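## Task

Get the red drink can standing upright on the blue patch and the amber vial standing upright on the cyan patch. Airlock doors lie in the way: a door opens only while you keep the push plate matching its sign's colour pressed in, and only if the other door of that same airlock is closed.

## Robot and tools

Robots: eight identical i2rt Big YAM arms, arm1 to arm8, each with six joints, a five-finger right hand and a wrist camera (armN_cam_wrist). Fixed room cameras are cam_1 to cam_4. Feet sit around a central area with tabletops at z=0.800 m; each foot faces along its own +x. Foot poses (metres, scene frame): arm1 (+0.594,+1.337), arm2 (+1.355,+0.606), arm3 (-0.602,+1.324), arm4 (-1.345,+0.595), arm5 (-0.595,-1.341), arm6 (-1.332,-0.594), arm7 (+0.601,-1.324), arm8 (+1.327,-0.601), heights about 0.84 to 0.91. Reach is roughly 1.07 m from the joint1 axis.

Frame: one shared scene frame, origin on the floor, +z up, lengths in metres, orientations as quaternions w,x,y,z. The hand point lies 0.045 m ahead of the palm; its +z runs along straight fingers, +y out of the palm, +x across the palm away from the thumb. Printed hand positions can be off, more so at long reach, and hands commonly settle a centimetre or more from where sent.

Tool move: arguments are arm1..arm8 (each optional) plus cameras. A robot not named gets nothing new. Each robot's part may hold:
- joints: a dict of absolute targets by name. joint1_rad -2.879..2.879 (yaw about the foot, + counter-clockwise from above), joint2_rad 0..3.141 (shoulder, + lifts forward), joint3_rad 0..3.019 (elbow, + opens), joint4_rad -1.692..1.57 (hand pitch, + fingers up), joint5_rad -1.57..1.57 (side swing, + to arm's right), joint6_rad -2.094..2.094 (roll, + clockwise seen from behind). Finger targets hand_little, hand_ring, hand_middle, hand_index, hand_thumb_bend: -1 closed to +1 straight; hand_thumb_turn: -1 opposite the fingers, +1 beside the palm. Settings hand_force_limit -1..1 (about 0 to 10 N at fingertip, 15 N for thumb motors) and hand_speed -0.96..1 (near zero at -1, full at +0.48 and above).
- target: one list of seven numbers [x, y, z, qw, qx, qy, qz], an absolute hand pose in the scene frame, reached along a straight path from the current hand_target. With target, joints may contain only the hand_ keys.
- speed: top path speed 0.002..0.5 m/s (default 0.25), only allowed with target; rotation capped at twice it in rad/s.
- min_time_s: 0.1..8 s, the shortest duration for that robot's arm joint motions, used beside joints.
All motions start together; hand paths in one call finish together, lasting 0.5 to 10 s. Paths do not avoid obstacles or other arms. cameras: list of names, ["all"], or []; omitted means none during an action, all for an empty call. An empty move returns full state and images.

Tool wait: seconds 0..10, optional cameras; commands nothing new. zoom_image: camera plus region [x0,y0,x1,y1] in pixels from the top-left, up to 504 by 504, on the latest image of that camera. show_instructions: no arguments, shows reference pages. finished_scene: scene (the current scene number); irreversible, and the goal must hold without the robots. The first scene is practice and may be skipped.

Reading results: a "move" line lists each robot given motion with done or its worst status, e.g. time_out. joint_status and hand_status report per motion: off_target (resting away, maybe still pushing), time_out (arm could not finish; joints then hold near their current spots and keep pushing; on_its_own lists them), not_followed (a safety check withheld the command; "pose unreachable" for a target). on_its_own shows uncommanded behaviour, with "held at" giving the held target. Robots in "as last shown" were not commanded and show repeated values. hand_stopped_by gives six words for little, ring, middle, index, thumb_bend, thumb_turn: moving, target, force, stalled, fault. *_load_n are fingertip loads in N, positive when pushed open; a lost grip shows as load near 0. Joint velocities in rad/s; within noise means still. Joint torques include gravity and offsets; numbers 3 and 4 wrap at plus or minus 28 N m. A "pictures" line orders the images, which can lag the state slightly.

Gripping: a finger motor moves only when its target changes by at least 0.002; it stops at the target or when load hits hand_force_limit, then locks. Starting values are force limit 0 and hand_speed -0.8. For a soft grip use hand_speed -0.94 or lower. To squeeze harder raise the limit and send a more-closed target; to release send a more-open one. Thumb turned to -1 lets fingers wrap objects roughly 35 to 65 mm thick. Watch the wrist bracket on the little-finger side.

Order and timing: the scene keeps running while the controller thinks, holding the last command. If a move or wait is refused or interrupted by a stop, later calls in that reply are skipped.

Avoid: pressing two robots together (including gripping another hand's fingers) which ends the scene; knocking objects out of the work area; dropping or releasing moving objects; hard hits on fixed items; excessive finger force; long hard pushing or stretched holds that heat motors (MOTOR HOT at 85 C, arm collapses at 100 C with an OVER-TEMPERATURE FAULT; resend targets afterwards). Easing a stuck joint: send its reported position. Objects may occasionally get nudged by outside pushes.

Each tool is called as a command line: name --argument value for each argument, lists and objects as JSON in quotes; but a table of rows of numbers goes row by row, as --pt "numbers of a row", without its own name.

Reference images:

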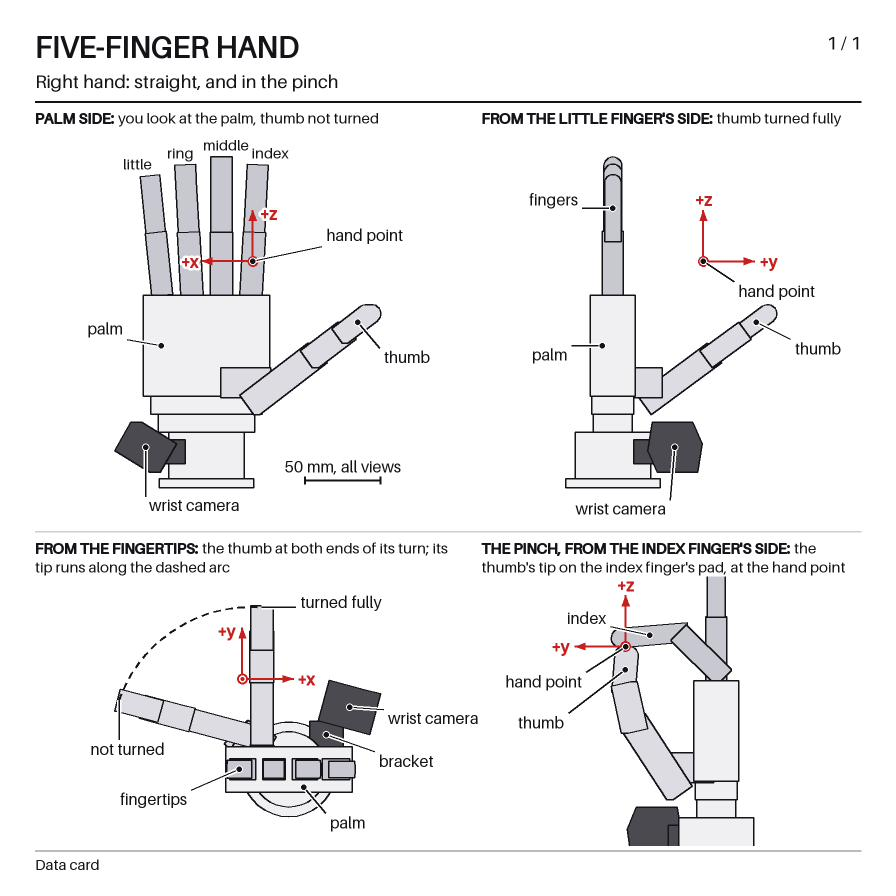

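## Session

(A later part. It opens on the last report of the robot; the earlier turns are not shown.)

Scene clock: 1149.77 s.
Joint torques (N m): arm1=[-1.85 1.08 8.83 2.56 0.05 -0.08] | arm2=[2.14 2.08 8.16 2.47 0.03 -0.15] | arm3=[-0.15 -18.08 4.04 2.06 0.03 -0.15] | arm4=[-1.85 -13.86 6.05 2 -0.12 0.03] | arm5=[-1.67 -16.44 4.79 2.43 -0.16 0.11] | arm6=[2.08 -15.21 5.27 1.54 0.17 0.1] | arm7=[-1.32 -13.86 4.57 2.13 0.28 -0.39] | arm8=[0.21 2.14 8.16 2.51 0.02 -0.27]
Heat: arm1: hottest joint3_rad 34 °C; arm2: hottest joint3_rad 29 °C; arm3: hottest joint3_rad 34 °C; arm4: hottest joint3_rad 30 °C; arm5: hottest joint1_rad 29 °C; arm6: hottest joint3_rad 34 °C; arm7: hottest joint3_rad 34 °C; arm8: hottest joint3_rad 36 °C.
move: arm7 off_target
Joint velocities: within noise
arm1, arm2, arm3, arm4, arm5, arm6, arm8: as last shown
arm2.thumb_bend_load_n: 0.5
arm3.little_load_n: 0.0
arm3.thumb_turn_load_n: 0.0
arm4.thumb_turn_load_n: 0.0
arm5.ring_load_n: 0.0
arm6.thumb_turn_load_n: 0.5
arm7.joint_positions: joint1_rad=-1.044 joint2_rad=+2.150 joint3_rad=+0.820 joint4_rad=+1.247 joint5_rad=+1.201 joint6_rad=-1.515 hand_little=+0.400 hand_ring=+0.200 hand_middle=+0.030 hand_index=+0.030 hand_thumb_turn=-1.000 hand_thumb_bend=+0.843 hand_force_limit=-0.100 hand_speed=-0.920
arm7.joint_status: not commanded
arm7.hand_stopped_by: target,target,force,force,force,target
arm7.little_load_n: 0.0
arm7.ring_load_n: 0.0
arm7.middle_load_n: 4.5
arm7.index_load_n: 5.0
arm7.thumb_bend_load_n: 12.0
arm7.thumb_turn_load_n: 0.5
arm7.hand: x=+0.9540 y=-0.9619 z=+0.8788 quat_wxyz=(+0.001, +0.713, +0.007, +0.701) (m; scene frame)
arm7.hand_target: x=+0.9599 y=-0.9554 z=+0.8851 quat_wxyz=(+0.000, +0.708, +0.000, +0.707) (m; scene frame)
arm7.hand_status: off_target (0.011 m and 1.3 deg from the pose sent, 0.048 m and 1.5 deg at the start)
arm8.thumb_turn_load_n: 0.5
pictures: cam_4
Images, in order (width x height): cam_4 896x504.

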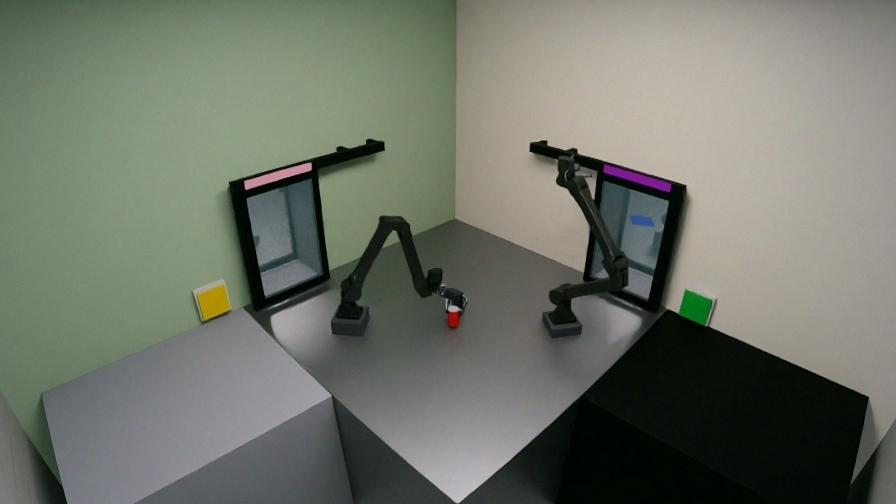

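Lower until contact (expected ≈.8627).

move --arm7 '{"target": [0.96, -0.956, 0.869, 0, 0.7071, 0, 0.7071], "speed": 0.05}' --cameras '[]'

move --arm7 '{"target": [0.96, -0.956, 0.861, 0, 0.7071, 0, 0.7071], "speed": 0.04}' --cameras '["cam_4"]'

zoom_image --camera "cam_4" --region '[400, 240, 510, 350]'

Scene clock: 1155.73 s.
Joint torques (N m): arm1=[-1.79 1.08 8.76 2.54 0.04 -0.08] | arm2=[1.9 1.2 8.36 2.41 0.04 -0.14] | arm3=[-0.03 -18.08 4 2.07 0.02 -0.14] | arm4=[-1.9 -13.8 6.04 2 -0.12 0.03] | arm5=[-1.67 -16.44 4.79 2.43 -0.16 0.11] | arm6=[2.08 -15.21 5.24 1.54 0.16 0.11] | arm7=[-1.38 -13.86 4.21 2.22 0.24 -0.37] | arm8=[0.09 2.2 8.14 2.52 0.03 -0.27]
Heat: arm1: hottest joint3_rad 34 °C; arm2: hottest joint3_rad 29 °C; arm3: hottest joint3_rad 34 °C; arm4: hottest joint3_rad 30 °C; arm5: hottest joint1_rad 29 °C; arm6: hottest joint3_rad 33 °C; arm7: hottest joint3_rad 33 °C; arm8: hottest joint3_rad 36 °C.
move: arm7 done
Joint velocities: within noise
arm1, arm2, arm3, arm5, arm6, arm8: as last shown
arm2.thumb_bend_load_n: 0.0
arm4.joint_positions: joint1_rad=-1.993 joint2_rad=+2.059 joint3_rad=+0.920 joint4_rad=+1.121 joint5_rad=-1.059 joint6_rad=-1.584 hand_little=-1.000 hand_ring=-1.000 hand_middle=-1.000 hand_index=-1.000 hand_thumb_turn=-1.000 hand_thumb_bend=+1.000 hand_force_limit=+0.000 hand_speed=+0.000
arm4.joint_status: not commanded
arm4.hand_stopped_by: target,target,target,target,target,target
arm4.little_load_n: 0.0
arm4.ring_load_n: 0.0
arm4.middle_load_n: 0.0
arm4.index_load_n: 0.0
arm4.thumb_bend_load_n: 0.0
arm4.thumb_turn_load_n: 0.5
arm4.hand: x=-1.8302 y=+0.1535 z=+0.9388 quat_wxyz=(+0.489, +0.501, -0.503, +0.506) (m; scene frame)
arm4.hand_target: x=-1.8379 y=+0.1601 z=+0.9419 quat_wxyz=(+0.496, +0.496, -0.504, +0.504) (m; scene frame)
arm4.hand_status: not commanded
arm7.joint_positions: joint1_rad=-1.044 joint2_rad=+2.194 joint3_rad=+0.832 joint4_rad=+1.285 joint5_rad=+1.201 joint6_rad=-1.517 hand_little=+0.400 hand_ring=+0.200 hand_middle=+0.030 hand_index=+0.030 hand_thumb_turn=-1.000 hand_thumb_bend=+0.843 hand_force_limit=-0.100 hand_speed=-0.920
arm7.joint_status: not commanded
arm7.hand_stopped_by: target,target,force,force,force,target
arm7.little_load_n: 0.0
arm7.ring_load_n: 0.0
arm7.middle_load_n: 4.5
arm7.index_load_n: 4.5
arm7.thumb_bend_load_n: 12.0
arm7.thumb_turn_load_n: 1.0
arm7.hand: x=+0.9541 y=-0.9619 z=+0.8643 quat_wxyz=(+0.001, +0.713, +0.006, +0.701) (m; scene frame)
arm7.hand_target: x=+0.9599 y=-0.9562 z=+0.8690 quat_wxyz=(+0.000, +0.708, +0.000, +0.707) (m; scene frame)
arm7.hand_status: done (0.010 m and 1.2 deg from the pose sent, 0.013 m and 1.3 deg at the start)
arm8.thumb_turn_load_n: 0.0
pictures: none
No camera images: "cameras" was empty.

Scene clock: 1156.73 s.
Joint torques (N m): arm1=[-1.73 1.14 8.8 2.54 0.04 -0.08] | arm2=[1.79 2.14 8.17 2.33 0.04 -0.11] | arm3=[-0.09 -18.26 3.97 2.04 0.03 -0.15] | arm4=[-1.85 -13.8 6.05 2 -0.12 0.03] | arm5=[-1.67 -16.5 4.79 2.41 -0.16 0.1] | arm6=[2.02 -15.21 5.24 1.52 0.17 0.11] | arm7=[-1.32 -13.16 3.96 2.03 0.08 -0.14] | arm8=[0.26 2.2 8.13 2.51 0.03 -0.28]
Heat: arm1: hottest joint3_rad 34 °C; arm2: hottest joint3_rad 29 °C; arm3: hottest joint3_rad 34 °C; arm4: hottest joint3_rad 30 °C; arm5: hottest joint1_rad 29 °C; arm6: hottest joint3_rad 33 °C; arm7: hottest joint3_rad 33 °C; arm8: hottest joint3_rad 36 °C.
move: arm7 done
Joint velocities: within noise
arm1, arm2, arm3, arm4, arm5, arm6, arm8: as last shown
arm3.thumb_turn_load_n: 0.5
arm4.thumb_turn_load_n: 0.0
arm6.thumb_turn_load_n: 0.0
arm7.joint_positions: joint1_rad=-1.044 joint2_rad=+2.208 joint3_rad=+0.841 joint4_rad=+1.308 joint5_rad=+1.204 joint6_rad=-1.537 hand_little=+0.400 hand_ring=+0.200 hand_middle=+0.031 hand_index=+0.030 hand_thumb_turn=-1.000 hand_thumb_bend=+0.843 hand_force_limit=-0.100 hand_speed=-0.920
arm7.joint_status: not commanded
arm7.hand_stopped_by: target,target,force,force,force,target
arm7.little_load_n: 0.0
arm7.ring_load_n: 0.0
arm7.middle_load_n: 5.0
arm7.index_load_n: 3.0
arm7.thumb_bend_load_n: 11.5
arm7.thumb_turn_load_n: -3.0
arm7.hand: x=+0.9550 y=-0.9606 z=+0.8630 quat_wxyz=(+0.003, +0.710, +0.007, +0.704) (m; scene frame)
arm7.hand_target: x=+0.9599 y=-0.9562 z=+0.8611 quat_wxyz=(+0.000, +0.707, +0.000, +0.707) (m; scene frame)
arm7.hand_status: done (0.007 m and 1.0 deg from the pose sent, 0.009 m and 1.2 deg at the start)
arm8.thumb_turn_load_n: 0.5
pictures: cam_4
Images, in order (width x height): cam_4 896x504.

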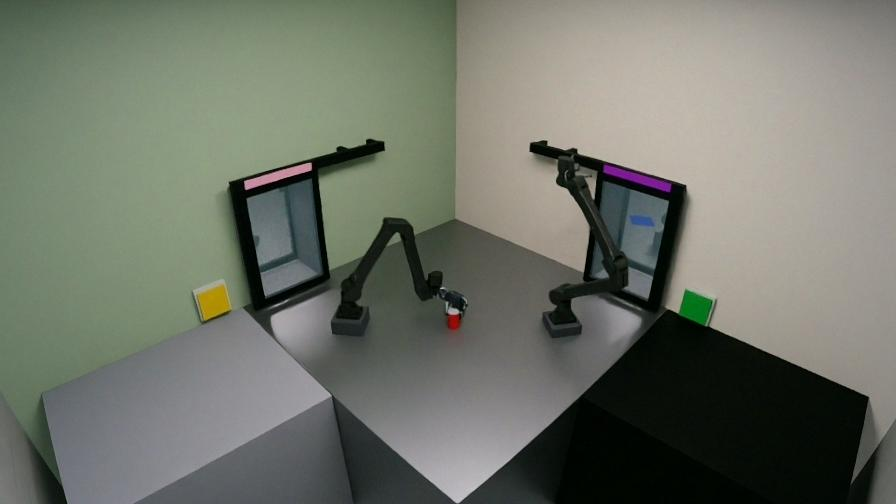

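Scaled by 4.582 from the camera's 896x504 image, which has a finer 1280x720 frame.

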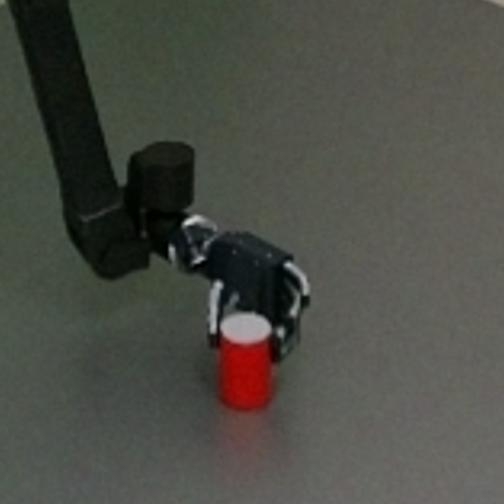

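move --arm7 '{"target": [0.96, -0.956, 0.867, 0, 0.7071, 0, 0.7071], "speed": 0.04, "joints": {"hand_speed": -0.92, "hand_index": 0.3, "hand_middle": 0.3, "hand_thumb_bend": 0.99}}' --cameras '["arm7_cam_wrist"]'

move --arm7 '{"target": [0.96, -0.956, 0.877, 0, 0.7071, 0, 0.7071], "speed": 0.04, "joints": {"hand_speed": -0.7, "hand_index": 1, "hand_middle": 1, "hand_ring": 1, "hand_little": 1, "hand_thumb_bend": 1}}' --cameras '["arm7_cam_wrist"]'

Scene clock: 1165.87 s.
Joint torques (N m): arm1=[-1.73 1.14 8.81 2.55 0.05 -0.09] | arm2=[1.67 1.96 8.1 2.4 0.02 -0.19] | arm3=[-0.15 -18.08 4.01 2.07 0.02 -0.14] | arm4=[-1.9 -13.86 6.05 2 -0.12 0.03] | arm5=[-1.67 -16.44 4.79 2.43 -0.16 0.11] | arm6=[2.2 -15.38 5.26 1.57 0.16 0.11] | arm7=[-1.32 -14.51 3.56 1.66 0.08 -0.18] | arm8=[0.21 2.26 8.17 2.5 0.02 -0.28]
Heat: arm1: hottest joint3_rad 34 °C; arm2: hottest joint3_rad 29 °C; arm3: hottest joint3_rad 34 °C; arm4: hottest joint3_rad 30 °C; arm5: hottest joint1_rad 29 °C; arm6: hottest joint3_rad 33 °C; arm7: hottest joint3_rad 33 °C; arm8: hottest joint3_rad 36 °C.
move: arm7 done
Joint velocities: within noise
arm1.joint_positions: joint1_rad=+0.806 joint2_rad=+0.631 joint3_rad=+1.351 joint4_rad=-1.536 joint5_rad=+0.000 joint6_rad=-1.200 hand_little=+1.000 hand_ring=+1.000 hand_middle=+1.000 hand_index=+1.000 hand_thumb_turn=+1.000 hand_thumb_bend=+1.000 hand_force_limit=+0.000 hand_speed=-0.800
arm1.joint_status: not commanded
arm1.hand_stopped_by: target,target,target,target,target,target
arm1.little_load_n: 0.0
arm1.ring_load_n: 0.0
arm1.middle_load_n: 0.0
arm1.index_load_n: 0.0
arm1.thumb_bend_load_n: 0.0
arm1.thumb_turn_load_n: -0.5
arm1.hand: x=+0.5855 y=+1.1425 z=+1.3020 quat_wxyz=(+0.177, +0.596, -0.713, +0.324) (m; scene frame)
arm1.hand_target: x=+0.5857 y=+1.1417 z=+1.3138 quat_wxyz=(+0.184, +0.593, -0.708, +0.336) (m; scene frame)
arm1.hand_status: not commanded
arm2.joint_positions: joint1_rad=-0.604 joint2_rad=+0.646 joint3_rad=+1.465 joint4_rad=-1.536 joint5_rad=+0.000 joint6_rad=-1.200 hand_little=+1.000 hand_ring=+1.000 hand_middle=+1.000 hand_index=+1.000 hand_thumb_turn=+1.000 hand_thumb_bend=+1.000 hand_force_limit=+0.000 hand_speed=-0.800
arm2.joint_status: not commanded
arm2.hand_stopped_by: target,target,target,target,target,target
arm2.little_load_n: 0.0
arm2.ring_load_n: 0.0
arm2.middle_load_n: 0.0
arm2.index_load_n: 0.0
arm2.thumb_bend_load_n: 0.0
arm2.thumb_turn_load_n: 0.0
arm2.hand: x=+1.1585 y=+0.6280 z=+1.3679 quat_wxyz=(+0.402, -0.125, -0.903, +0.089) (m; scene frame)
arm2.hand_target: x=+1.1592 y=+0.6280 z=+1.3753 quat_wxyz=(+0.410, -0.125, -0.899, +0.091) (m; scene frame)
arm2.hand_status: not commanded
arm3.joint_positions: joint1_rad=+2.044 joint2_rad=+2.217 joint3_rad=+1.123 joint4_rad=+1.070 joint5_rad=+1.128 joint6_rad=-1.590 hand_little=-1.000 hand_ring=-1.000 hand_middle=-1.000 hand_index=-1.000 hand_thumb_turn=-1.000 hand_thumb_bend=+1.000 hand_force_limit=+0.000 hand_speed=+0.000
arm3.joint_status: not commanded
arm3.hand_stopped_by: target,target,target,target,target,target
arm3.little_load_n: 0.0
arm3.ring_load_n: 0.0
arm3.middle_load_n: 0.0
arm3.index_load_n: 0.0
arm3.thumb_bend_load_n: 0.0
arm3.thumb_turn_load_n: 0.0
arm3.hand: x=-0.1682 y=+1.7605 z=+0.9260 quat_wxyz=(+0.014, +0.714, +0.011, +0.700) (m; scene frame)
arm3.hand_target: x=-0.1699 y=+1.7647 z=+0.9446 quat_wxyz=(+0.000, +0.707, +0.000, +0.707) (m; scene frame)
arm3.hand_status: not commanded
arm4, arm5, arm6, arm8: as last shown
arm4.middle_load_n: 0.5
arm4.thumb_turn_load_n: 0.5
arm5.thumb_turn_load_n: 0.5
arm7.joint_positions: joint1_rad=-1.044 joint2_rad=+2.208 joint3_rad=+0.841 joint4_rad=+1.308 joint5_rad=+1.204 joint6_rad=-1.538 hand_little=+0.400 hand_ring=+0.200 hand_middle=+0.300 hand_index=+0.300 hand_thumb_turn=-1.000 hand_thumb_bend=+0.990 hand_force_limit=-0.100 hand_speed=-0.920
arm7.joint_status: all done
arm7.hand_stopped_by: target,target,target,target,target,target
arm7.little_load_n: 0.0
arm7.ring_load_n: 0.0
arm7.middle_load_n: 0.0
arm7.index_load_n: 0.0
arm7.thumb_bend_load_n: 0.0
arm7.thumb_turn_load_n: 0.0
arm7.hand: x=+0.9550 y=-0.9606 z=+0.8631 quat_wxyz=(+0.003, +0.710, +0.007, +0.704) (m; scene frame)
arm7.hand_target: x=+0.9600 y=-0.9562 z=+0.8671 quat_wxyz=(+0.000, +0.707, +0.000, +0.707) (m; scene frame)
arm7.hand_status: done (0.008 m and 1.0 deg from the pose sent, 0.008 m and 1.0 deg at the start)
pictures: arm7_cam_wrist
Images, in order (width x height): arm7_cam_wrist 672x504.

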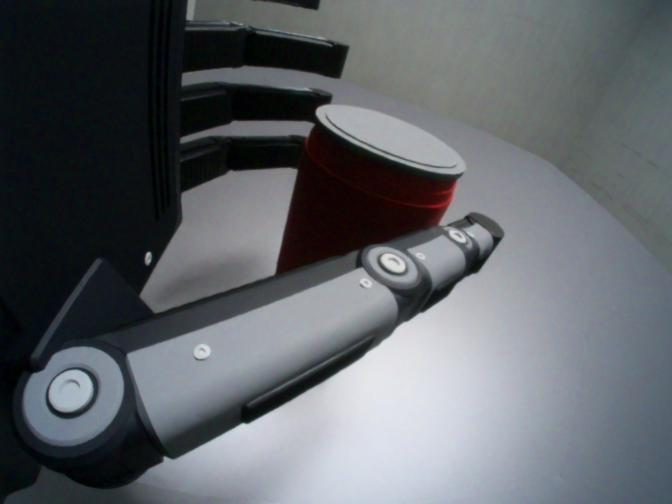

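Scene clock: 1167.30 s.
Joint torques (N m): arm1=[-1.67 1.08 8.8 2.55 0.04 -0.08] | arm2=[2.9 2.2 8.29 2.4 0.09 -0.15] | arm3=[-0.03 -18.2 4.01 2.07 0.02 -0.14] | arm4=[-1.9 -13.86 6.04 1.99 -0.12 0.03] | arm5=[-1.67 -16.5 4.78 2.41 -0.16 0.11] | arm6=[2.26 -15.33 5.2 1.55 0.17 0.1] | arm7=[-1.38 -17.2 2.91 1.01 0.07 -0.18] | arm8=[0.15 2.2 8.16 2.55 0.03 -0.28]
Heat: arm1: hottest joint3_rad 34 °C; arm2: hottest joint3_rad 29 °C; arm3: hottest joint3_rad 34 °C; arm4: hottest joint3_rad 30 °C; arm5: hottest joint2_rad 29 °C; arm6: hottest joint3_rad 33 °C; arm7: hottest joint3_rad 32 °C; arm8: hottest joint3_rad 36 °C.
move: arm7 off_target
Joint velocities: within noise
arm1, arm2, arm3, arm4, arm6, arm8: as last shown
arm1.thumb_turn_load_n: 0.0
arm2.index_load_n: -0.5
arm3.thumb_turn_load_n: 0.5
arm4.middle_load_n: 0.0
arm5.joint_positions: joint1_rad=-1.943 joint2_rad=+1.877 joint3_rad=+0.896 joint4_rad=+0.943 joint5_rad=-1.120 joint6_rad=-1.581 hand_little=-1.000 hand_ring=-1.000 hand_middle=-1.000 hand_index=-1.000 hand_thumb_turn=-1.000 hand_thumb_bend=+1.000 hand_force_limit=+0.000 hand_speed=+0.000
arm5.joint_status: not commanded
arm5.hand_stopped_by: target,target,target,target,target,target
arm5.little_load_n: 0.0
arm5.ring_load_n: 0.0
arm5.middle_load_n: 0.0
arm5.index_load_n: 0.0
arm5.thumb_bend_load_n: 0.0
arm5.thumb_turn_load_n: 0.0
arm5.hand: x=-0.1832 y=-1.8350 z=+0.9552 quat_wxyz=(-0.014, +0.714, -0.006, +0.700) (m; scene frame)
arm5.hand_target: x=-0.1898 y=-1.8399 z=+0.9747 quat_wxyz=(+0.000, +0.707, +0.000, +0.707) (m; scene frame)
arm5.hand_status: not commanded
arm6.thumb_bend_load_n: 0.5
arm7.joint_positions: joint1_rad=-1.044 joint2_rad=+2.208 joint3_rad=+0.841 joint4_rad=+1.308 joint5_rad=+1.204 joint6_rad=-1.538 hand_little=+1.000 hand_ring=+1.000 hand_middle=+1.000 hand_index=+1.000 hand_thumb_turn=-1.000 hand_thumb_bend=+1.000 hand_force_limit=-0.100 hand_speed=-0.700
arm7.joint_status: all done
arm7.hand_stopped_by: target,target,target,target,target,target
arm7.little_load_n: 0.0
arm7.ring_load_n: 0.0
arm7.middle_load_n: 0.0
arm7.index_load_n: 0.0
arm7.thumb_bend_load_n: 0.0
arm7.thumb_turn_load_n: 0.5
arm7.hand: x=+0.9550 y=-0.9606 z=+0.8631 quat_wxyz=(+0.003, +0.710, +0.007, +0.704) (m; scene frame)
arm7.hand_target: x=+0.9600 y=-0.9563 z=+0.8770 quat_wxyz=(+0.000, +0.707, +0.000, +0.707) (m; scene frame)
arm7.hand_status: off_target (0.016 m and 1.0 deg from the pose sent, 0.016 m and 1.0 deg at the start)
arm8.thumb_turn_load_n: 0.0
pictures: arm7_cam_wrist
Images, in order (width x height): arm7_cam_wrist 672x504.

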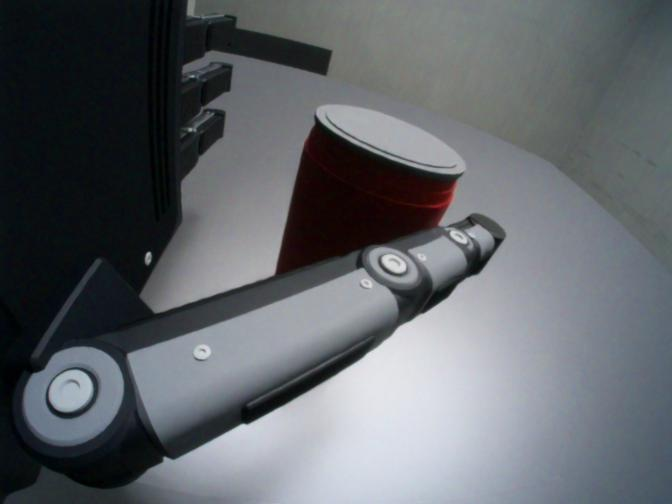

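move --arm7 '{"target": [0.96, -0.978, 0.872, 0, 0.7071, 0, 0.7071], "speed": 0.05}' --cameras '["arm7_cam_wrist"]'

Scene clock: 1172.53 s.
Joint torques (N m): arm1=[-1.79 1.03 8.79 2.55 0.04 -0.08] | arm2=[1.96 1.9 8.09 2.65 0.02 -0.1] | arm3=[-0.03 -18.14 4.01 2.07 0.02 -0.15] | arm4=[-1.85 -13.8 6.06 1.99 -0.12 0.03] | arm5=[-1.67 -16.44 4.79 2.43 -0.16 0.11] | arm6=[2.08 -15.21 5.22 1.55 0.17 0.12] | arm7=[-1.55 -16.67 1.52 2.13 0.01 -0.18] | arm8=[0.21 2.14 8.16 2.52 0.02 -0.28]
Heat: arm1: hottest joint3_rad 34 °C; arm2: hottest joint3_rad 29 °C; arm3: hottest joint3_rad 34 °C; arm4: hottest joint3_rad 30 °C; arm5: hottest joint2_rad 29 °C; arm6: hottest joint3_rad 33 °C; arm7: hottest joint3_rad 32 °C; arm8: hottest joint3_rad 36 °C.
move: arm7 off_target
Joint velocities: within noise
arm1, arm2, arm3, arm4, arm5, arm6, arm8: as last shown
arm2.index_load_n: 0.0
arm3.thumb_turn_load_n: 0.0
arm4.thumb_turn_load_n: 0.0
arm6.middle_load_n: 0.5
arm6.thumb_bend_load_n: 0.0
arm7.joint_positions: joint1_rad=-1.059 joint2_rad=+2.208 joint3_rad=+0.800 joint4_rad=+1.334 joint5_rad=+1.188 joint6_rad=-1.538 hand_little=+1.000 hand_ring=+1.000 hand_middle=+1.000 hand_index=+1.000 hand_thumb_turn=-1.000 hand_thumb_bend=+1.000 hand_force_limit=-0.100 hand_speed=-0.700
arm7.joint_status: not commanded
arm7.hand_stopped_by: target,target,target,target,target,target
arm7.little_load_n: 0.0
arm7.ring_load_n: 0.0
arm7.middle_load_n: 0.0
arm7.index_load_n: 0.0
arm7.thumb_bend_load_n: 0.0
arm7.thumb_turn_load_n: 0.0
arm7.hand: x=+0.9557 y=-0.9780 z=+0.8585 quat_wxyz=(+0.008, +0.713, +0.012, +0.701) (m; scene frame)
arm7.hand_target: x=+0.9600 y=-0.9781 z=+0.8718 quat_wxyz=(+0.000, +0.707, +0.000, +0.707) (m; scene frame)
arm7.hand_status: off_target (0.014 m and 1.8 deg from the pose sent, 0.020 m and 1.0 deg at the start)
arm8.thumb_turn_load_n: 0.5
pictures: arm7_cam_wrist
Images, in order (width x height): arm7_cam_wrist 672x504.

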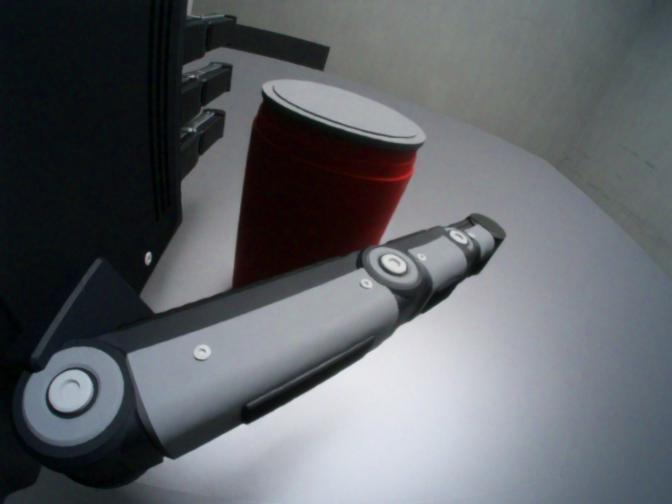

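move --arm7 '{"target": [0.965, -0.978, 1.06, 0, 0.7071, 0, 0.7071], "speed": 0.15}' --cameras '["cam_4"]'

zoom_image --camera "cam_4" --region '[400, 240, 510, 350]'

Scene clock: 1179.93 s.
Joint torques (N m): arm1=[-1.73 1.14 8.79 2.56 0.05 -0.08] | arm2=[1.73 1.79 8.12 2.28 0.04 -0.16] | arm3=[-0.15 -18.08 3.99 2.06 0.02 -0.15] | arm4=[-1.9 -13.86 6.05 2 -0.12 0.03] | arm5=[-1.67 -16.44 4.79 2.41 -0.16 0.1] | arm6=[2.14 -15.33 5.22 1.51 0.17 0.1] | arm7=[-1.61 -13.8 7.97 0.99 0.01 0.12] | arm8=[0.21 2.14 8.17 2.51 0.02 -0.27]
Heat: arm1: hottest joint3_rad 34 °C; arm2: hottest joint3_rad 29 °C; arm3: hottest joint3_rad 34 °C; arm4: hottest joint3_rad 30 °C; arm5: hottest joint2_rad 29 °C; arm6: hottest joint3_rad 32 °C; arm7: hottest joint3_rad 32 °C; arm8: hottest joint3_rad 36 °C.
move: arm7 off_target
Joint velocities: within noise
arm1, arm2, arm3, arm4, arm5: as last shown
arm4.thumb_turn_load_n: 0.5
arm5.thumb_turn_load_n: 0.5
arm6.joint_positions: joint1_rad=+2.077 joint2_rad=+1.999 joint3_rad=+1.058 joint4_rad=+0.910 joint5_rad=+1.165 joint6_rad=-1.570 hand_little=-1.000 hand_ring=-1.000 hand_middle=-1.000 hand_index=-1.000 hand_thumb_turn=-1.000 hand_thumb_bend=+1.000 hand_force_limit=+0.000 hand_speed=+0.000
arm6.joint_status: not commanded
arm6.hand_stopped_by: target,target,target,target,target,target
arm6.little_load_n: 0.0
arm6.ring_load_n: 0.0
arm6.middle_load_n: 0.0
arm6.index_load_n: 0.0
arm6.thumb_bend_load_n: 0.0
arm6.thumb_turn_load_n: 0.0
arm6.hand: x=-1.7655 y=-0.1855 z=+0.9549 quat_wxyz=(-0.492, +0.496, +0.506, +0.506) (m; scene frame)
arm6.hand_target: x=-1.7651 y=-0.1900 z=+0.9569 quat_wxyz=(-0.500, +0.500, +0.500, +0.500) (m; scene frame)
arm6.hand_status: not commanded
arm7.joint_positions: joint1_rad=-1.071 joint2_rad=+1.672 joint3_rad=+0.758 joint4_rad=+0.838 joint5_rad=+1.175 joint6_rad=-1.569 hand_little=+1.000 hand_ring=+1.000 hand_middle=+1.000 hand_index=+1.000 hand_thumb_turn=-1.000 hand_thumb_bend=+1.000 hand_force_limit=-0.100 hand_speed=-0.700
arm7.joint_status: not commanded
arm7.hand_stopped_by: target,target,target,target,target,target
arm7.little_load_n: 0.0
arm7.ring_load_n: 0.0
arm7.middle_load_n: 0.0
arm7.index_load_n: 0.0
arm7.thumb_bend_load_n: 0.0
arm7.thumb_turn_load_n: 0.0
arm7.hand: x=+0.9574 y=-0.9842 z=+1.0406 quat_wxyz=(+0.018, +0.713, +0.024, +0.701) (m; scene frame)
arm7.hand_target: x=+0.9646 y=-0.9786 z=+1.0602 quat_wxyz=(+0.000, +0.707, +0.000, +0.707) (m; scene frame)
arm7.hand_status: off_target (0.022 m and 3.6 deg from the pose sent, 0.202 m and 1.8 deg at the start)
arm8.joint_positions: joint1_rad=+0.481 joint2_rad=+0.606 joint3_rad=+1.446 joint4_rad=-0.820 joint5_rad=+1.038 joint6_rad=-1.558 hand_little=+1.000 hand_ring=+1.000 hand_middle=+1.000 hand_index=+1.000 hand_thumb_turn=-1.000 hand_thumb_bend=+1.000 hand_force_limit=+0.000 hand_speed=+0.000
arm8.joint_status: not commanded
arm8.hand_stopped_by: target,target,target,target,target,target
arm8.little_load_n: 0.0
arm8.ring_load_n: 0.0
arm8.middle_load_n: 0.0
arm8.index_load_n: 0.0
arm8.thumb_bend_load_n: 0.0
arm8.thumb_turn_load_n: 0.0
arm8.hand: x=+1.2219 y=-0.3946 z=+1.5099 quat_wxyz=(-0.599, +0.392, +0.582, +0.387) (m; scene frame)
arm8.hand_target: x=+1.2275 y=-0.3951 z=+1.5215 quat_wxyz=(-0.609, +0.395, +0.571, +0.384) (m; scene frame)
arm8.hand_status: not commanded
pictures: cam_4
Images, in order (width x height): cam_4 896x504.

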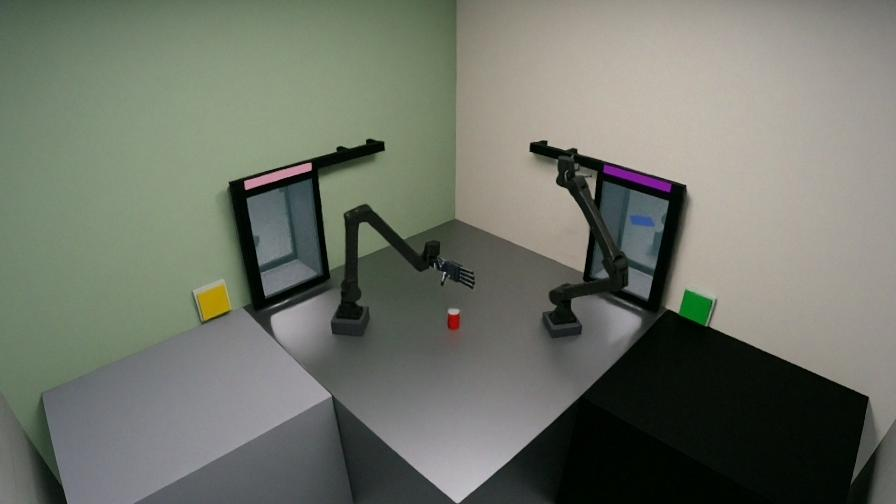

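Scaled by 4.582 from the camera's 896x504 image, which has a finer 1280x720 frame.

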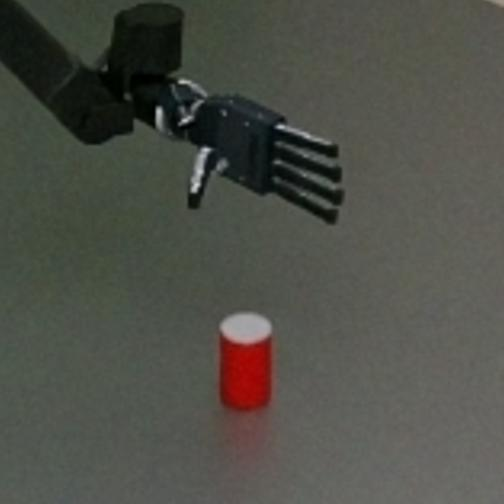

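move --arm7 '{"joints": {"joint2_rad": 0.63, "joint3_rad": 1.1, "joint4_rad": -0.7}, "min_time_s": 2.5}' --cameras '[]'

move --arm7 '{"joints": {"joint1_rad": 0.5, "joint5_rad": 0, "joint3_rad": 1.35}, "min_time_s": 3}' --arm8 '{"joints": {"joint1_rad": 1.783, "joint5_rad": 1.04}, "min_time_s": 3.5}' --arm3 '{"joints": {"joint2_rad": 0.63, "joint3_rad": 1.35, "joint4_rad": -0.8}, "min_time_s": 4}' --cameras '["cam_4", "arm8_cam_wrist"]'

Scene clock: 1194.73 s.
Joint torques (N m): arm1=[-1.85 1.08 8.79 2.5 0.05 -0.08] | arm2=[1.61 2.61 8.21 2.62 0.01 -0.11] | arm3=[-0.09 -18.2 4.03 2.06 0.02 -0.14] | arm4=[-1.9 -13.8 6.05 1.99 -0.12 0.03] | arm5=[-1.67 -16.44 4.79 2.43 -0.16 0.1] | arm6=[2.32 -15.27 5.19 1.51 0.16 0.1] | arm7=[-1.49 0.56 11.21 1.09 0.21 0.13] | arm8=[0.15 2.2 8.14 2.54 0.03 -0.27]
Heat: arm1: hottest joint3_rad 34 °C; arm2: hottest joint3_rad 29 °C; arm3: hottest joint3_rad 34 °C; arm4: hottest joint3_rad 30 °C; arm5: hottest joint2_rad 29 °C; arm6: hottest joint3_rad 32 °C; arm7: hottest joint3_rad 32 °C; arm8: hottest joint3_rad 36 °C.
move: arm7 done
Joint velocities: within noise
arm1, arm2, arm3, arm4, arm5, arm6, arm8: as last shown
arm4.little_load_n: 0.5
arm7.joint_positions: joint1_rad=-1.072 joint2_rad=+0.629 joint3_rad=+1.057 joint4_rad=-0.692 joint5_rad=+1.174 joint6_rad=-1.569 hand_little=+1.000 hand_ring=+1.000 hand_middle=+1.000 hand_index=+1.000 hand_thumb_turn=-1.000 hand_thumb_bend=+1.000 hand_force_limit=-0.100 hand_speed=-0.700
arm7.joint_status: all done
arm7.hand_stopped_by: target,target,target,target,target,target
arm7.little_load_n: 0.0
arm7.ring_load_n: 0.0
arm7.middle_load_n: 0.0
arm7.index_load_n: 0.0
arm7.thumb_bend_load_n: 0.0
arm7.thumb_turn_load_n: 0.5
arm7.hand: x=+0.8526 y=-1.2341 z=+1.3895 quat_wxyz=(+0.080, +0.733, +0.085, +0.670) (m; scene frame)
arm7.hand_target: x=+0.8513 y=-1.2409 z=+1.4061 quat_wxyz=(+0.066, +0.731, +0.065, +0.676) (m; scene frame)
arm7.hand_status: not commanded
pictures: none
No camera images: "cameras" was empty.

Scene clock: 1199.33 s.
Joint torques (N m): arm1=[-1.73 1.08 8.8 2.54 0.05 -0.08] | arm2=[2.02 1.55 8.27 2.48 0.04 -0.15] | arm3=[-0.21 0.32 9.69 0.81 0.01 -0.14] | arm4=[-1.9 -13.8 6.04 2 -0.12 0.03] | arm5=[-1.61 -16.44 4.79 2.41 -0.16 0.1] | arm6=[2.26 -15.33 5.19 1.57 0.17 0.11] | arm7=[-0.15 1.08 11.07 1.58 -0.04 0.13] | arm8=[0.79 2.02 8.18 2.51 -0.01 -0.28]
Heat: arm1: hottest joint3_rad 34 °C; arm2: hottest joint3_rad 29 °C; arm3: hottest joint3_rad 34 °C; arm4: hottest joint3_rad 30 °C; arm5: hottest joint2_rad 29 °C; arm6: hottest joint3_rad 32 °C; arm7: hottest joint3_rad 33 °C; arm8: hottest joint3_rad 36 °C.
move: arm3 done; arm7 done; arm8 done
Joint velocities: within noise
arm1, arm2, arm4, arm5, arm6: as last shown
arm1.index_load_n: 0.5
arm2.middle_load_n: -0.5
arm3.joint_positions: joint1_rad=+2.044 joint2_rad=+0.626 joint3_rad=+1.309 joint4_rad=-0.790 joint5_rad=+1.129 joint6_rad=-1.590 hand_little=-1.000 hand_ring=-1.000 hand_middle=-1.000 hand_index=-1.000 hand_thumb_turn=-1.000 hand_thumb_bend=+1.000 hand_force_limit=+0.000 hand_speed=+0.000
arm3.joint_status: all done
arm3.hand_stopped_by: target,target,target,target,target,target
arm3.little_load_n: 0.0
arm3.ring_load_n: 0.0
arm3.middle_load_n: 0.0
arm3.index_load_n: 0.0
arm3.thumb_bend_load_n: 0.0
arm3.thumb_turn_load_n: 0.0
arm3.hand: x=-0.3489 y=+1.3671 z=+1.5131 quat_wxyz=(+0.040, +0.726, +0.037, +0.686) (m; scene frame)
arm3.hand_target: x=-0.3522 y=+1.3618 z=+1.5283 quat_wxyz=(+0.032, +0.722, +0.033, +0.691) (m; scene frame)
arm3.hand_status: not commanded
arm4.little_load_n: 0.0
arm5.thumb_turn_load_n: 0.0
arm6.thumb_turn_load_n: 0.5
arm7.joint_positions: joint1_rad=+0.492 joint2_rad=+0.629 joint3_rad=+1.302 joint4_rad=-0.692 joint5_rad=+0.003 joint6_rad=-1.569 hand_little=+1.000 hand_ring=+1.000 hand_middle=+1.000 hand_index=+1.000 hand_thumb_turn=-1.000 hand_thumb_bend=+1.000 hand_force_limit=-0.100 hand_speed=-0.700
arm7.joint_status: all done
arm7.hand_stopped_by: target,target,target,target,target,target
arm7.little_load_n: 0.0
arm7.ring_load_n: 0.0
arm7.middle_load_n: 0.0
arm7.index_load_n: 0.0
arm7.thumb_bend_load_n: 0.0
arm7.thumb_turn_load_n: 0.0
arm7.hand: x=+0.3198 y=-1.1494 z=+1.4820 quat_wxyz=(-0.683, +0.138, +0.703, +0.142) (m; scene frame)
arm7.hand_target: x=+0.3270 y=-1.1565 z=+1.5056 quat_wxyz=(-0.698, +0.137, +0.689, +0.136) (m; scene frame)
arm7.hand_status: not commanded
arm8.joint_positions: joint1_rad=+1.775 joint2_rad=+0.606 joint3_rad=+1.446 joint4_rad=-0.820 joint5_rad=+1.039 joint6_rad=-1.558 hand_little=+1.000 hand_ring=+1.000 hand_middle=+1.000 hand_index=+1.000 hand_thumb_turn=-1.000 hand_thumb_bend=+1.000 hand_force_limit=+0.000 hand_speed=+0.000
arm8.joint_status: all done
arm8.hand_stopped_by: target,target,target,target,target,target
arm8.little_load_n: 0.0
arm8.ring_load_n: 0.0
arm8.middle_load_n: 0.0
arm8.index_load_n: 0.0
arm8.thumb_bend_load_n: 0.0
arm8.thumb_turn_load_n: 0.0
arm8.hand: x=+1.0900 y=-0.6449 z=+1.5065 quat_wxyz=(-0.706, -0.037, +0.706, -0.052) (m; scene frame)
arm8.hand_target: x=+1.0921 y=-0.6418 z=+1.5181 quat_wxyz=(-0.712, -0.031, +0.699, -0.064) (m; scene frame)
arm8.hand_status: not commanded
pictures: arm8_cam_wrist, cam_4
Images, in order (width x height): arm8_cam_wrist 672x504, cam_4 896x504.

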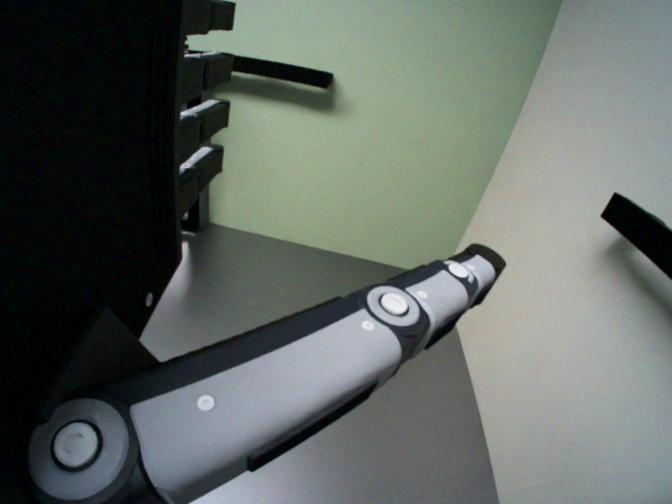

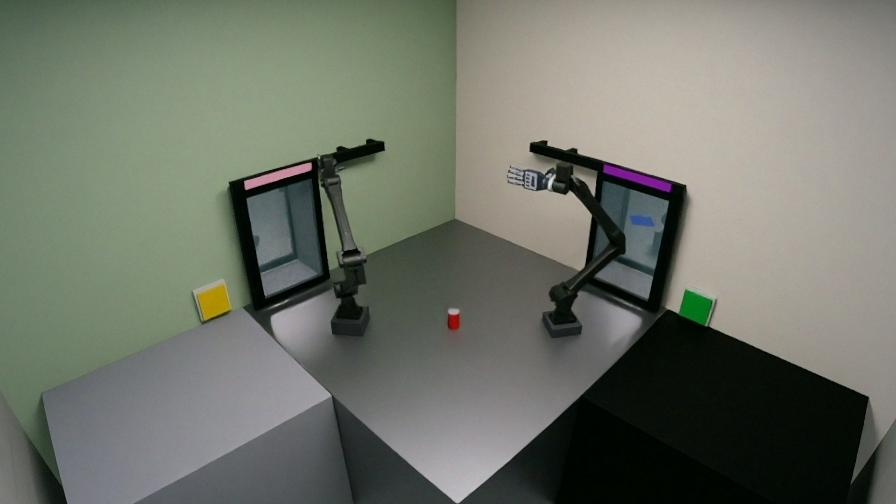

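move --arm8 '{"target": [0.961, -0.982, 1.02, -0.7057, -0.0444, 0.7057, -0.0444], "speed": 0.25, "joints": {"hand_thumb_bend": -0.8}}' --cameras '["arm8_cam_wrist", "cam_4"]'

Scene clock: 1211.13 s.
Joint torques (N m): arm1=[-1.79 1.08 8.79 2.55 0.04 -0.08] | arm2=[2.61 2.73 8.32 2.51 0.06 -0.19] | arm3=[-0.32 0.38 9.76 0.8 0.01 -0.14] | arm4=[-1.85 -13.86 6.06 2 -0.12 0.02] | arm5=[-1.67 -16.44 4.79 2.43 -0.16 0.1] | arm6=[2.2 -15.27 5.23 1.47 0.17 0.11] | arm7=[-0.15 1.08 11.07 1.58 -0.04 0.12] | arm8=[0.67 -12.57 8.72 2.54 0.04 -0.27]
Heat: arm1: hottest joint3_rad 34 °C; arm2: hottest joint3_rad 29 °C; arm3: hottest joint3_rad 36 °C; arm4: hottest joint3_rad 30 °C; arm5: hottest joint2_rad 29 °C; arm6: hottest joint3_rad 32 °C; arm7: hottest joint3_rad 34 °C; arm8: hottest joint3_rad 36 °C.
move: arm8 off_target
Joint velocities: within noise
arm1, arm2, arm3, arm5, arm6, arm7: as last shown
arm1.index_load_n: 0.0
arm2.middle_load_n: 0.0
arm4.joint_positions: joint1_rad=-1.993 joint2_rad=+2.059 joint3_rad=+0.920 joint4_rad=+1.121 joint5_rad=-1.059 joint6_rad=-1.584 hand_little=-1.000 hand_ring=-1.000 hand_middle=-1.000 hand_index=-1.000 hand_thumb_turn=-1.000 hand_thumb_bend=+1.000 hand_force_limit=+0.000 hand_speed=+0.000
arm4.joint_status: not commanded
arm4.hand_stopped_by: target,target,target,target,target,target
arm4.little_load_n: 0.0
arm4.ring_load_n: 0.0
arm4.middle_load_n: 0.0
arm4.index_load_n: 0.0
arm4.thumb_bend_load_n: 0.0
arm4.thumb_turn_load_n: 0.0
arm4.hand: x=-1.8302 y=+0.1535 z=+0.9388 quat_wxyz=(+0.489, +0.501, -0.503, +0.506) (m; scene frame)
arm4.hand_target: x=-1.8379 y=+0.1601 z=+0.9419 quat_wxyz=(+0.496, +0.496, -0.504, +0.504) (m; scene frame)
arm4.hand_status: not commanded
arm5.thumb_turn_load_n: 0.5
arm6.thumb_turn_load_n: 0.0
arm7.thumb_turn_load_n: 0.5
arm8.joint_positions: joint1_rad=+1.797 joint2_rad=+1.670 joint3_rad=+0.749 joint4_rad=+0.884 joint5_rad=+1.068 joint6_rad=-1.564 hand_little=+1.000 hand_ring=+1.000 hand_middle=+1.000 hand_index=+1.000 hand_thumb_turn=-1.000 hand_thumb_bend=-0.800 hand_force_limit=+0.000 hand_speed=+0.000
arm8.joint_status: all done
arm8.hand_stopped_by: target,target,target,target,target,target
arm8.little_load_n: 0.0
arm8.ring_load_n: 0.0
arm8.middle_load_n: 0.0
arm8.index_load_n: 0.0
arm8.thumb_bend_load_n: 0.0
arm8.thumb_turn_load_n: 0.0
arm8.hand: x=+0.9646 y=-0.9661 z=+1.0061 quat_wxyz=(-0.697, -0.055, +0.714, -0.030) (m; scene frame)
arm8.hand_target: x=+0.9615 y=-0.9813 z=+1.0202 quat_wxyz=(-0.705, -0.044, +0.706, -0.045) (m; scene frame)
arm8.hand_status: off_target (0.021 m and 2.5 deg from the pose sent, 0.606 m and 1.2 deg at the start)
pictures: arm8_cam_wrist, cam_4
Images, in order (width x height): arm8_cam_wrist 672x504, cam_4 896x504.

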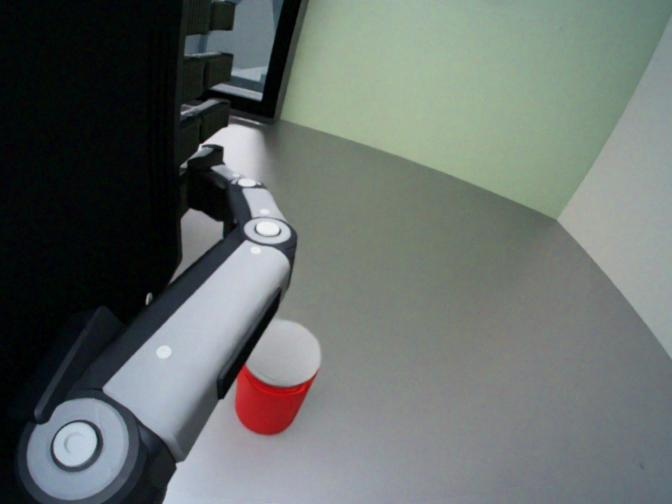

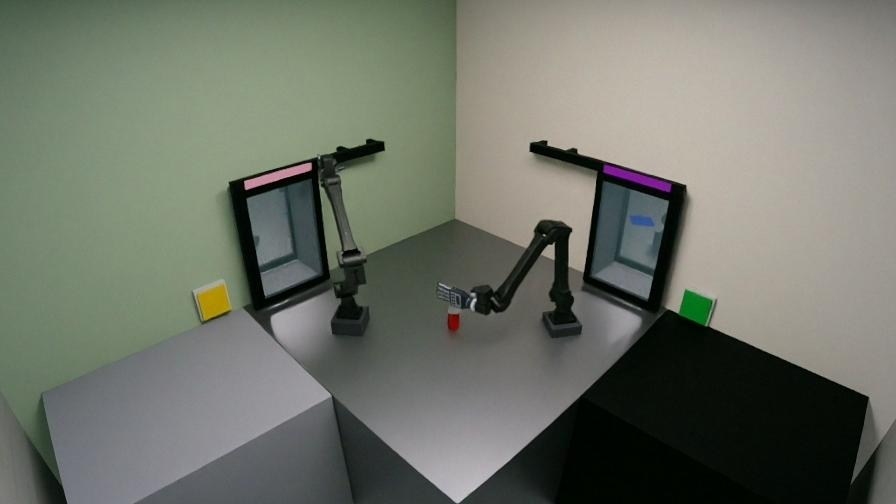

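move --arm8 '{"target": [0.952, -0.984, 0.955, -0.7057, -0.0444, 0.7057, -0.0444], "speed": 0.12, "joints": {"hand_thumb_bend": -0.8}}' --cameras '["arm8_cam_wrist"]'

Scene clock: 1217.60 s.
Joint torques (N m): arm1=[-1.73 1.08 8.79 2.54 0.05 -0.08] | arm2=[2.55 2.32 8.08 2.35 0.06 -0.15] | arm3=[-0.26 0.38 9.73 0.83 0.01 -0.14] | arm4=[-1.9 -13.86 6.06 1.99 -0.12 0.03] | arm5=[-1.67 -16.44 4.79 2.43 -0.16 0.11] | arm6=[2.02 -15.38 5.24 1.51 0.16 0.11] | arm7=[-0.15 1.08 11.07 1.58 -0.04 0.13] | arm8=[-0.5 -13.86 7.15 2.52 -0.12 -0.26]
Heat: arm1: hottest joint3_rad 34 °C; arm2: hottest joint3_rad 29 °C; arm3: hottest joint3_rad 37 °C; arm4: hottest joint3_rad 30 °C; arm5: hottest joint2_rad 29 °C; arm6: hottest joint3_rad 32 °C; arm7: hottest joint3_rad 34 °C; arm8: hottest joint3_rad 36 °C.
move: arm8 off_target
Joint velocities: within noise
arm1, arm2, arm3, arm4, arm5, arm6, arm7: as last shown
arm4.little_load_n: 0.5
arm4.thumb_turn_load_n: 0.5
arm5.thumb_turn_load_n: 0.0
arm6.thumb_turn_load_n: 0.5
arm8.joint_positions: joint1_rad=+1.795 joint2_rad=+1.853 joint3_rad=+0.752 joint4_rad=+1.070 joint5_rad=+1.054 joint6_rad=-1.565 hand_little=+1.000 hand_ring=+1.000 hand_middle=+1.000 hand_index=+1.000 hand_thumb_turn=-1.000 hand_thumb_bend=-0.800 hand_force_limit=+0.000 hand_speed=+0.000
arm8.joint_status: all done
arm8.hand_stopped_by: target,target,target,target,target,target
arm8.little_load_n: 0.0
arm8.ring_load_n: 0.0
arm8.middle_load_n: 0.0
arm8.index_load_n: 0.0
arm8.thumb_bend_load_n: 0.0
arm8.thumb_turn_load_n: 0.0
arm8.hand: x=+0.9610 y=-0.9743 z=+0.9446 quat_wxyz=(-0.697, -0.058, +0.713, -0.036) (m; scene frame)
arm8.hand_target: x=+0.9524 y=-0.9836 z=+0.9552 quat_wxyz=(-0.706, -0.044, +0.706, -0.044) (m; scene frame)
arm8.hand_status: off_target (0.017 m and 2.2 deg from the pose sent, 0.056 m and 2.5 deg at the start)
pictures: arm8_cam_wrist
Images, in order (width x height): arm8_cam_wrist 672x504.

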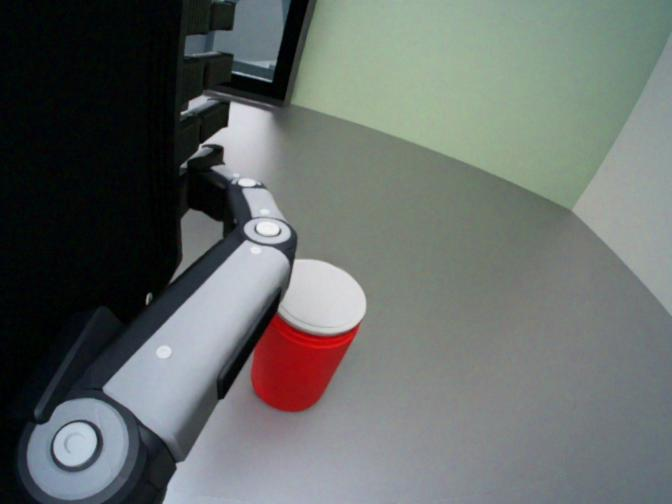

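move --arm8 '{"target": [0.948, -0.990, 0.93, -0.7057, -0.0444, 0.7057, -0.0444], "speed": 0.08, "joints": {"hand_thumb_bend": 1}}' --cameras '[]'

move --arm8 '{"target": [0.948, -0.988, 0.872, -0.7057, -0.0444, 0.7057, -0.0444], "speed": 0.08}' --cameras '["arm8_cam_wrist"]'

Scene clock: 1231.30 s.
Joint torques (N m): arm1=[-1.73 1.08 8.79 2.55 0.04 -0.08] | arm2=[1.38 1.85 8.28 2.29 0.03 -0.22] | arm3=[-0.26 0.44 9.76 0.8 0.01 -0.13] | arm4=[-1.85 -13.86 6.05 2 -0.12 0.03] | arm5=[-1.67 -16.44 4.79 2.43 -0.16 0.11] | arm6=[2.14 -15.27 5.22 1.57 0.18 0.11] | arm7=[-0.15 1.08 11.06 1.57 -0.04 0.12] | arm8=[-0.5 -14.45 6.58 2.52 -0.11 -0.27]
Heat: arm1: hottest joint3_rad 34 °C; arm2: hottest joint3_rad 29 °C; arm3: hottest joint3_rad 38 °C; arm4: hottest joint3_rad 30 °C; arm5: hottest joint2_rad 29 °C; arm6: hottest joint3_rad 32 °C; arm7: hottest joint3_rad 35 °C; arm8: hottest joint3_rad 36 °C.
move: arm8 off_target
Joint velocities: within noise
arm1.joint_positions: joint1_rad=+0.806 joint2_rad=+0.631 joint3_rad=+1.351 joint4_rad=-1.536 joint5_rad=+0.000 joint6_rad=-1.200 hand_little=+1.000 hand_ring=+1.000 hand_middle=+1.000 hand_index=+1.000 hand_thumb_turn=+1.000 hand_thumb_bend=+1.000 hand_force_limit=+0.000 hand_speed=-0.800
arm1.joint_status: not commanded
arm1.hand_stopped_by: target,target,target,target,target,target
arm1.little_load_n: 0.0
arm1.ring_load_n: 0.0
arm1.middle_load_n: 0.0
arm1.index_load_n: 0.0
arm1.thumb_bend_load_n: 0.0
arm1.thumb_turn_load_n: 0.0
arm1.hand: x=+0.5855 y=+1.1425 z=+1.3020 quat_wxyz=(+0.177, +0.596, -0.713, +0.324) (m; scene frame)
arm1.hand_target: x=+0.5857 y=+1.1417 z=+1.3138 quat_wxyz=(+0.184, +0.593, -0.708, +0.336) (m; scene frame)
arm1.hand_status: not commanded
arm2.joint_positions: joint1_rad=-0.604 joint2_rad=+0.646 joint3_rad=+1.465 joint4_rad=-1.536 joint5_rad=+0.000 joint6_rad=-1.200 hand_little=+1.000 hand_ring=+1.000 hand_middle=+1.000 hand_index=+1.000 hand_thumb_turn=+1.000 hand_thumb_bend=+1.000 hand_force_limit=+0.000 hand_speed=-0.800
arm2.joint_status: not commanded
arm2.hand_stopped_by: target,target,target,target,target,target
arm2.little_load_n: 0.0
arm2.ring_load_n: 0.0
arm2.middle_load_n: 0.0
arm2.index_load_n: 0.0
arm2.thumb_bend_load_n: 0.0
arm2.thumb_turn_load_n: 0.0
arm2.hand: x=+1.1585 y=+0.6280 z=+1.3679 quat_wxyz=(+0.402, -0.125, -0.903, +0.089) (m; scene frame)
arm2.hand_target: x=+1.1592 y=+0.6280 z=+1.3753 quat_wxyz=(+0.410, -0.125, -0.899, +0.091) (m; scene frame)
arm2.hand_status: not commanded
arm3, arm4, arm5, arm6, arm7: as last shown
arm3.thumb_turn_load_n: 0.5
arm4.little_load_n: 0.0
arm4.thumb_turn_load_n: 0.0
arm6.ring_load_n: 0.5
arm6.thumb_turn_load_n: 0.0
arm7.thumb_turn_load_n: 0.0
arm8.joint_positions: joint1_rad=+1.792 joint2_rad=+1.932 joint3_rad=+0.777 joint4_rad=+1.128 joint5_rad=+1.050 joint6_rad=-1.566 hand_little=+1.000 hand_ring=+1.000 hand_middle=+1.000 hand_index=+1.000 hand_thumb_turn=-1.000 hand_thumb_bend=+1.000 hand_force_limit=+0.000 hand_speed=+0.000
arm8.joint_status: all done
arm8.hand_stopped_by: target,target,target,target,target,target
arm8.little_load_n: 0.0
arm8.ring_load_n: 0.0
arm8.middle_load_n: 0.0
arm8.index_load_n: 0.0
arm8.thumb_bend_load_n: 0.0
arm8.thumb_turn_load_n: 0.5
arm8.hand: x=+0.9568 y=-0.9814 z=+0.9216 quat_wxyz=(-0.698, -0.057, +0.713, -0.037) (m; scene frame)
arm8.hand_target: x=+0.9483 y=-0.9895 z=+0.9302 quat_wxyz=(-0.706, -0.044, +0.706, -0.044) (m; scene frame)
arm8.hand_status: off_target (0.015 m and 2.1 deg from the pose sent, 0.025 m and 2.2 deg at the start)
pictures: none
No camera images: "cameras" was empty.

Scene clock: 1232.77 s.
Joint torques (N m): arm1=[-1.79 1.2 8.8 2.55 0.05 -0.08] | arm2=[2.26 1.79 8.27 2.52 0.05 -0.16] | arm3=[-0.32 0.32 9.76 0.83 0 -0.14] | arm4=[-1.9 -13.86 6.05 1.99 -0.12 0.03] | arm5=[-1.67 -16.5 4.79 2.41 -0.16 0.11] | arm6=[2.2 -15.21 5.26 1.54 0.16 0.12] | arm7=[-0.15 1.14 11.07 1.58 -0.04 0.12] | arm8=[-0.5 -15.21 5.15 2.5 -0.12 -0.27]
Heat: arm1: hottest joint3_rad 34 °C; arm2: hottest joint3_rad 29 °C; arm3: hottest joint3_rad 38 °C; arm4: hottest joint3_rad 30 °C; arm5: hottest joint2_rad 29 °C; arm6: hottest joint3_rad 32 °C; arm7: hottest joint3_rad 35 °C; arm8: hottest joint3_rad 35 °C.
move: arm8 off_target
Joint velocities: within noise
arm1, arm2, arm3, arm4, arm6, arm7: as last shown
arm1.little_load_n: -0.5
arm3.thumb_turn_load_n: 0.0
arm4.thumb_turn_load_n: 0.5
arm5.joint_positions: joint1_rad=-1.943 joint2_rad=+1.877 joint3_rad=+0.896 joint4_rad=+0.943 joint5_rad=-1.120 joint6_rad=-1.581 hand_little=-1.000 hand_ring=-1.000 hand_middle=-1.000 hand_index=-1.000 hand_thumb_turn=-1.000 hand_thumb_bend=+1.000 hand_force_limit=+0.000 hand_speed=+0.000
arm5.joint_status: not commanded
arm5.hand_stopped_by: target,target,target,target,target,target
arm5.little_load_n: 0.0
arm5.ring_load_n: 0.0
arm5.middle_load_n: 0.0
arm5.index_load_n: 0.0
arm5.thumb_bend_load_n: 0.0
arm5.thumb_turn_load_n: 0.5
arm5.hand: x=-0.1832 y=-1.8350 z=+0.9552 quat_wxyz=(-0.014, +0.714, -0.006, +0.700) (m; scene frame)
arm5.hand_target: x=-0.1898 y=-1.8399 z=+0.9747 quat_wxyz=(+0.000, +0.707, +0.000, +0.707) (m; scene frame)
arm5.hand_status: not commanded
arm6.ring_load_n: 0.0
arm7.thumb_turn_load_n: 0.5
arm8.joint_positions: joint1_rad=+1.790 joint2_rad=+2.099 joint3_rad=+0.802 joint4_rad=+1.276 joint5_rad=+1.048 joint6_rad=-1.566 hand_little=+1.000 hand_ring=+1.000 hand_middle=+1.000 hand_index=+1.000 hand_thumb_turn=-1.000 hand_thumb_bend=+1.000 hand_force_limit=+0.000 hand_speed=+0.000
arm8.joint_status: not commanded
arm8.hand_stopped_by: target,target,target,target,target,target
arm8.little_load_n: 0.0
arm8.ring_load_n: 0.0
arm8.middle_load_n: 0.0
arm8.index_load_n: 0.0
arm8.thumb_bend_load_n: 0.0
arm8.thumb_turn_load_n: 0.5
arm8.hand: x=+0.9557 y=-0.9817 z=+0.8667 quat_wxyz=(-0.699, -0.055, +0.712, -0.039) (m; scene frame)
arm8.hand_target: x=+0.9481 y=-0.9876 z=+0.8721 quat_wxyz=(-0.706, -0.044, +0.706, -0.044) (m; scene frame)
arm8.hand_status: off_target (0.011 m and 1.7 deg from the pose sent, 0.051 m and 2.1 deg at the start)
pictures: arm8_cam_wrist
Images, in order (width x height): arm8_cam_wrist 672x504.

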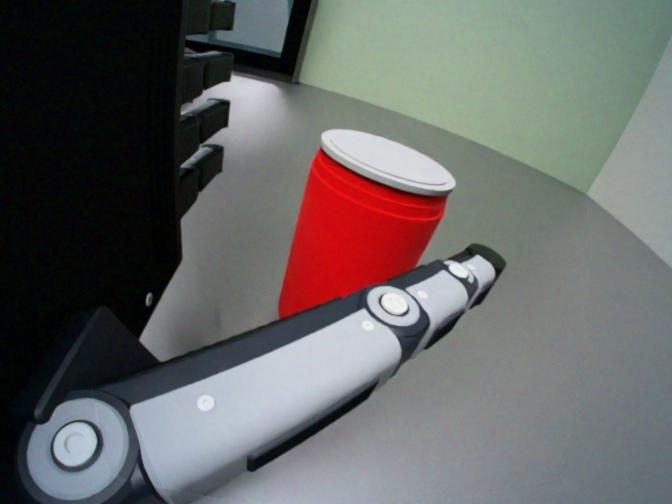

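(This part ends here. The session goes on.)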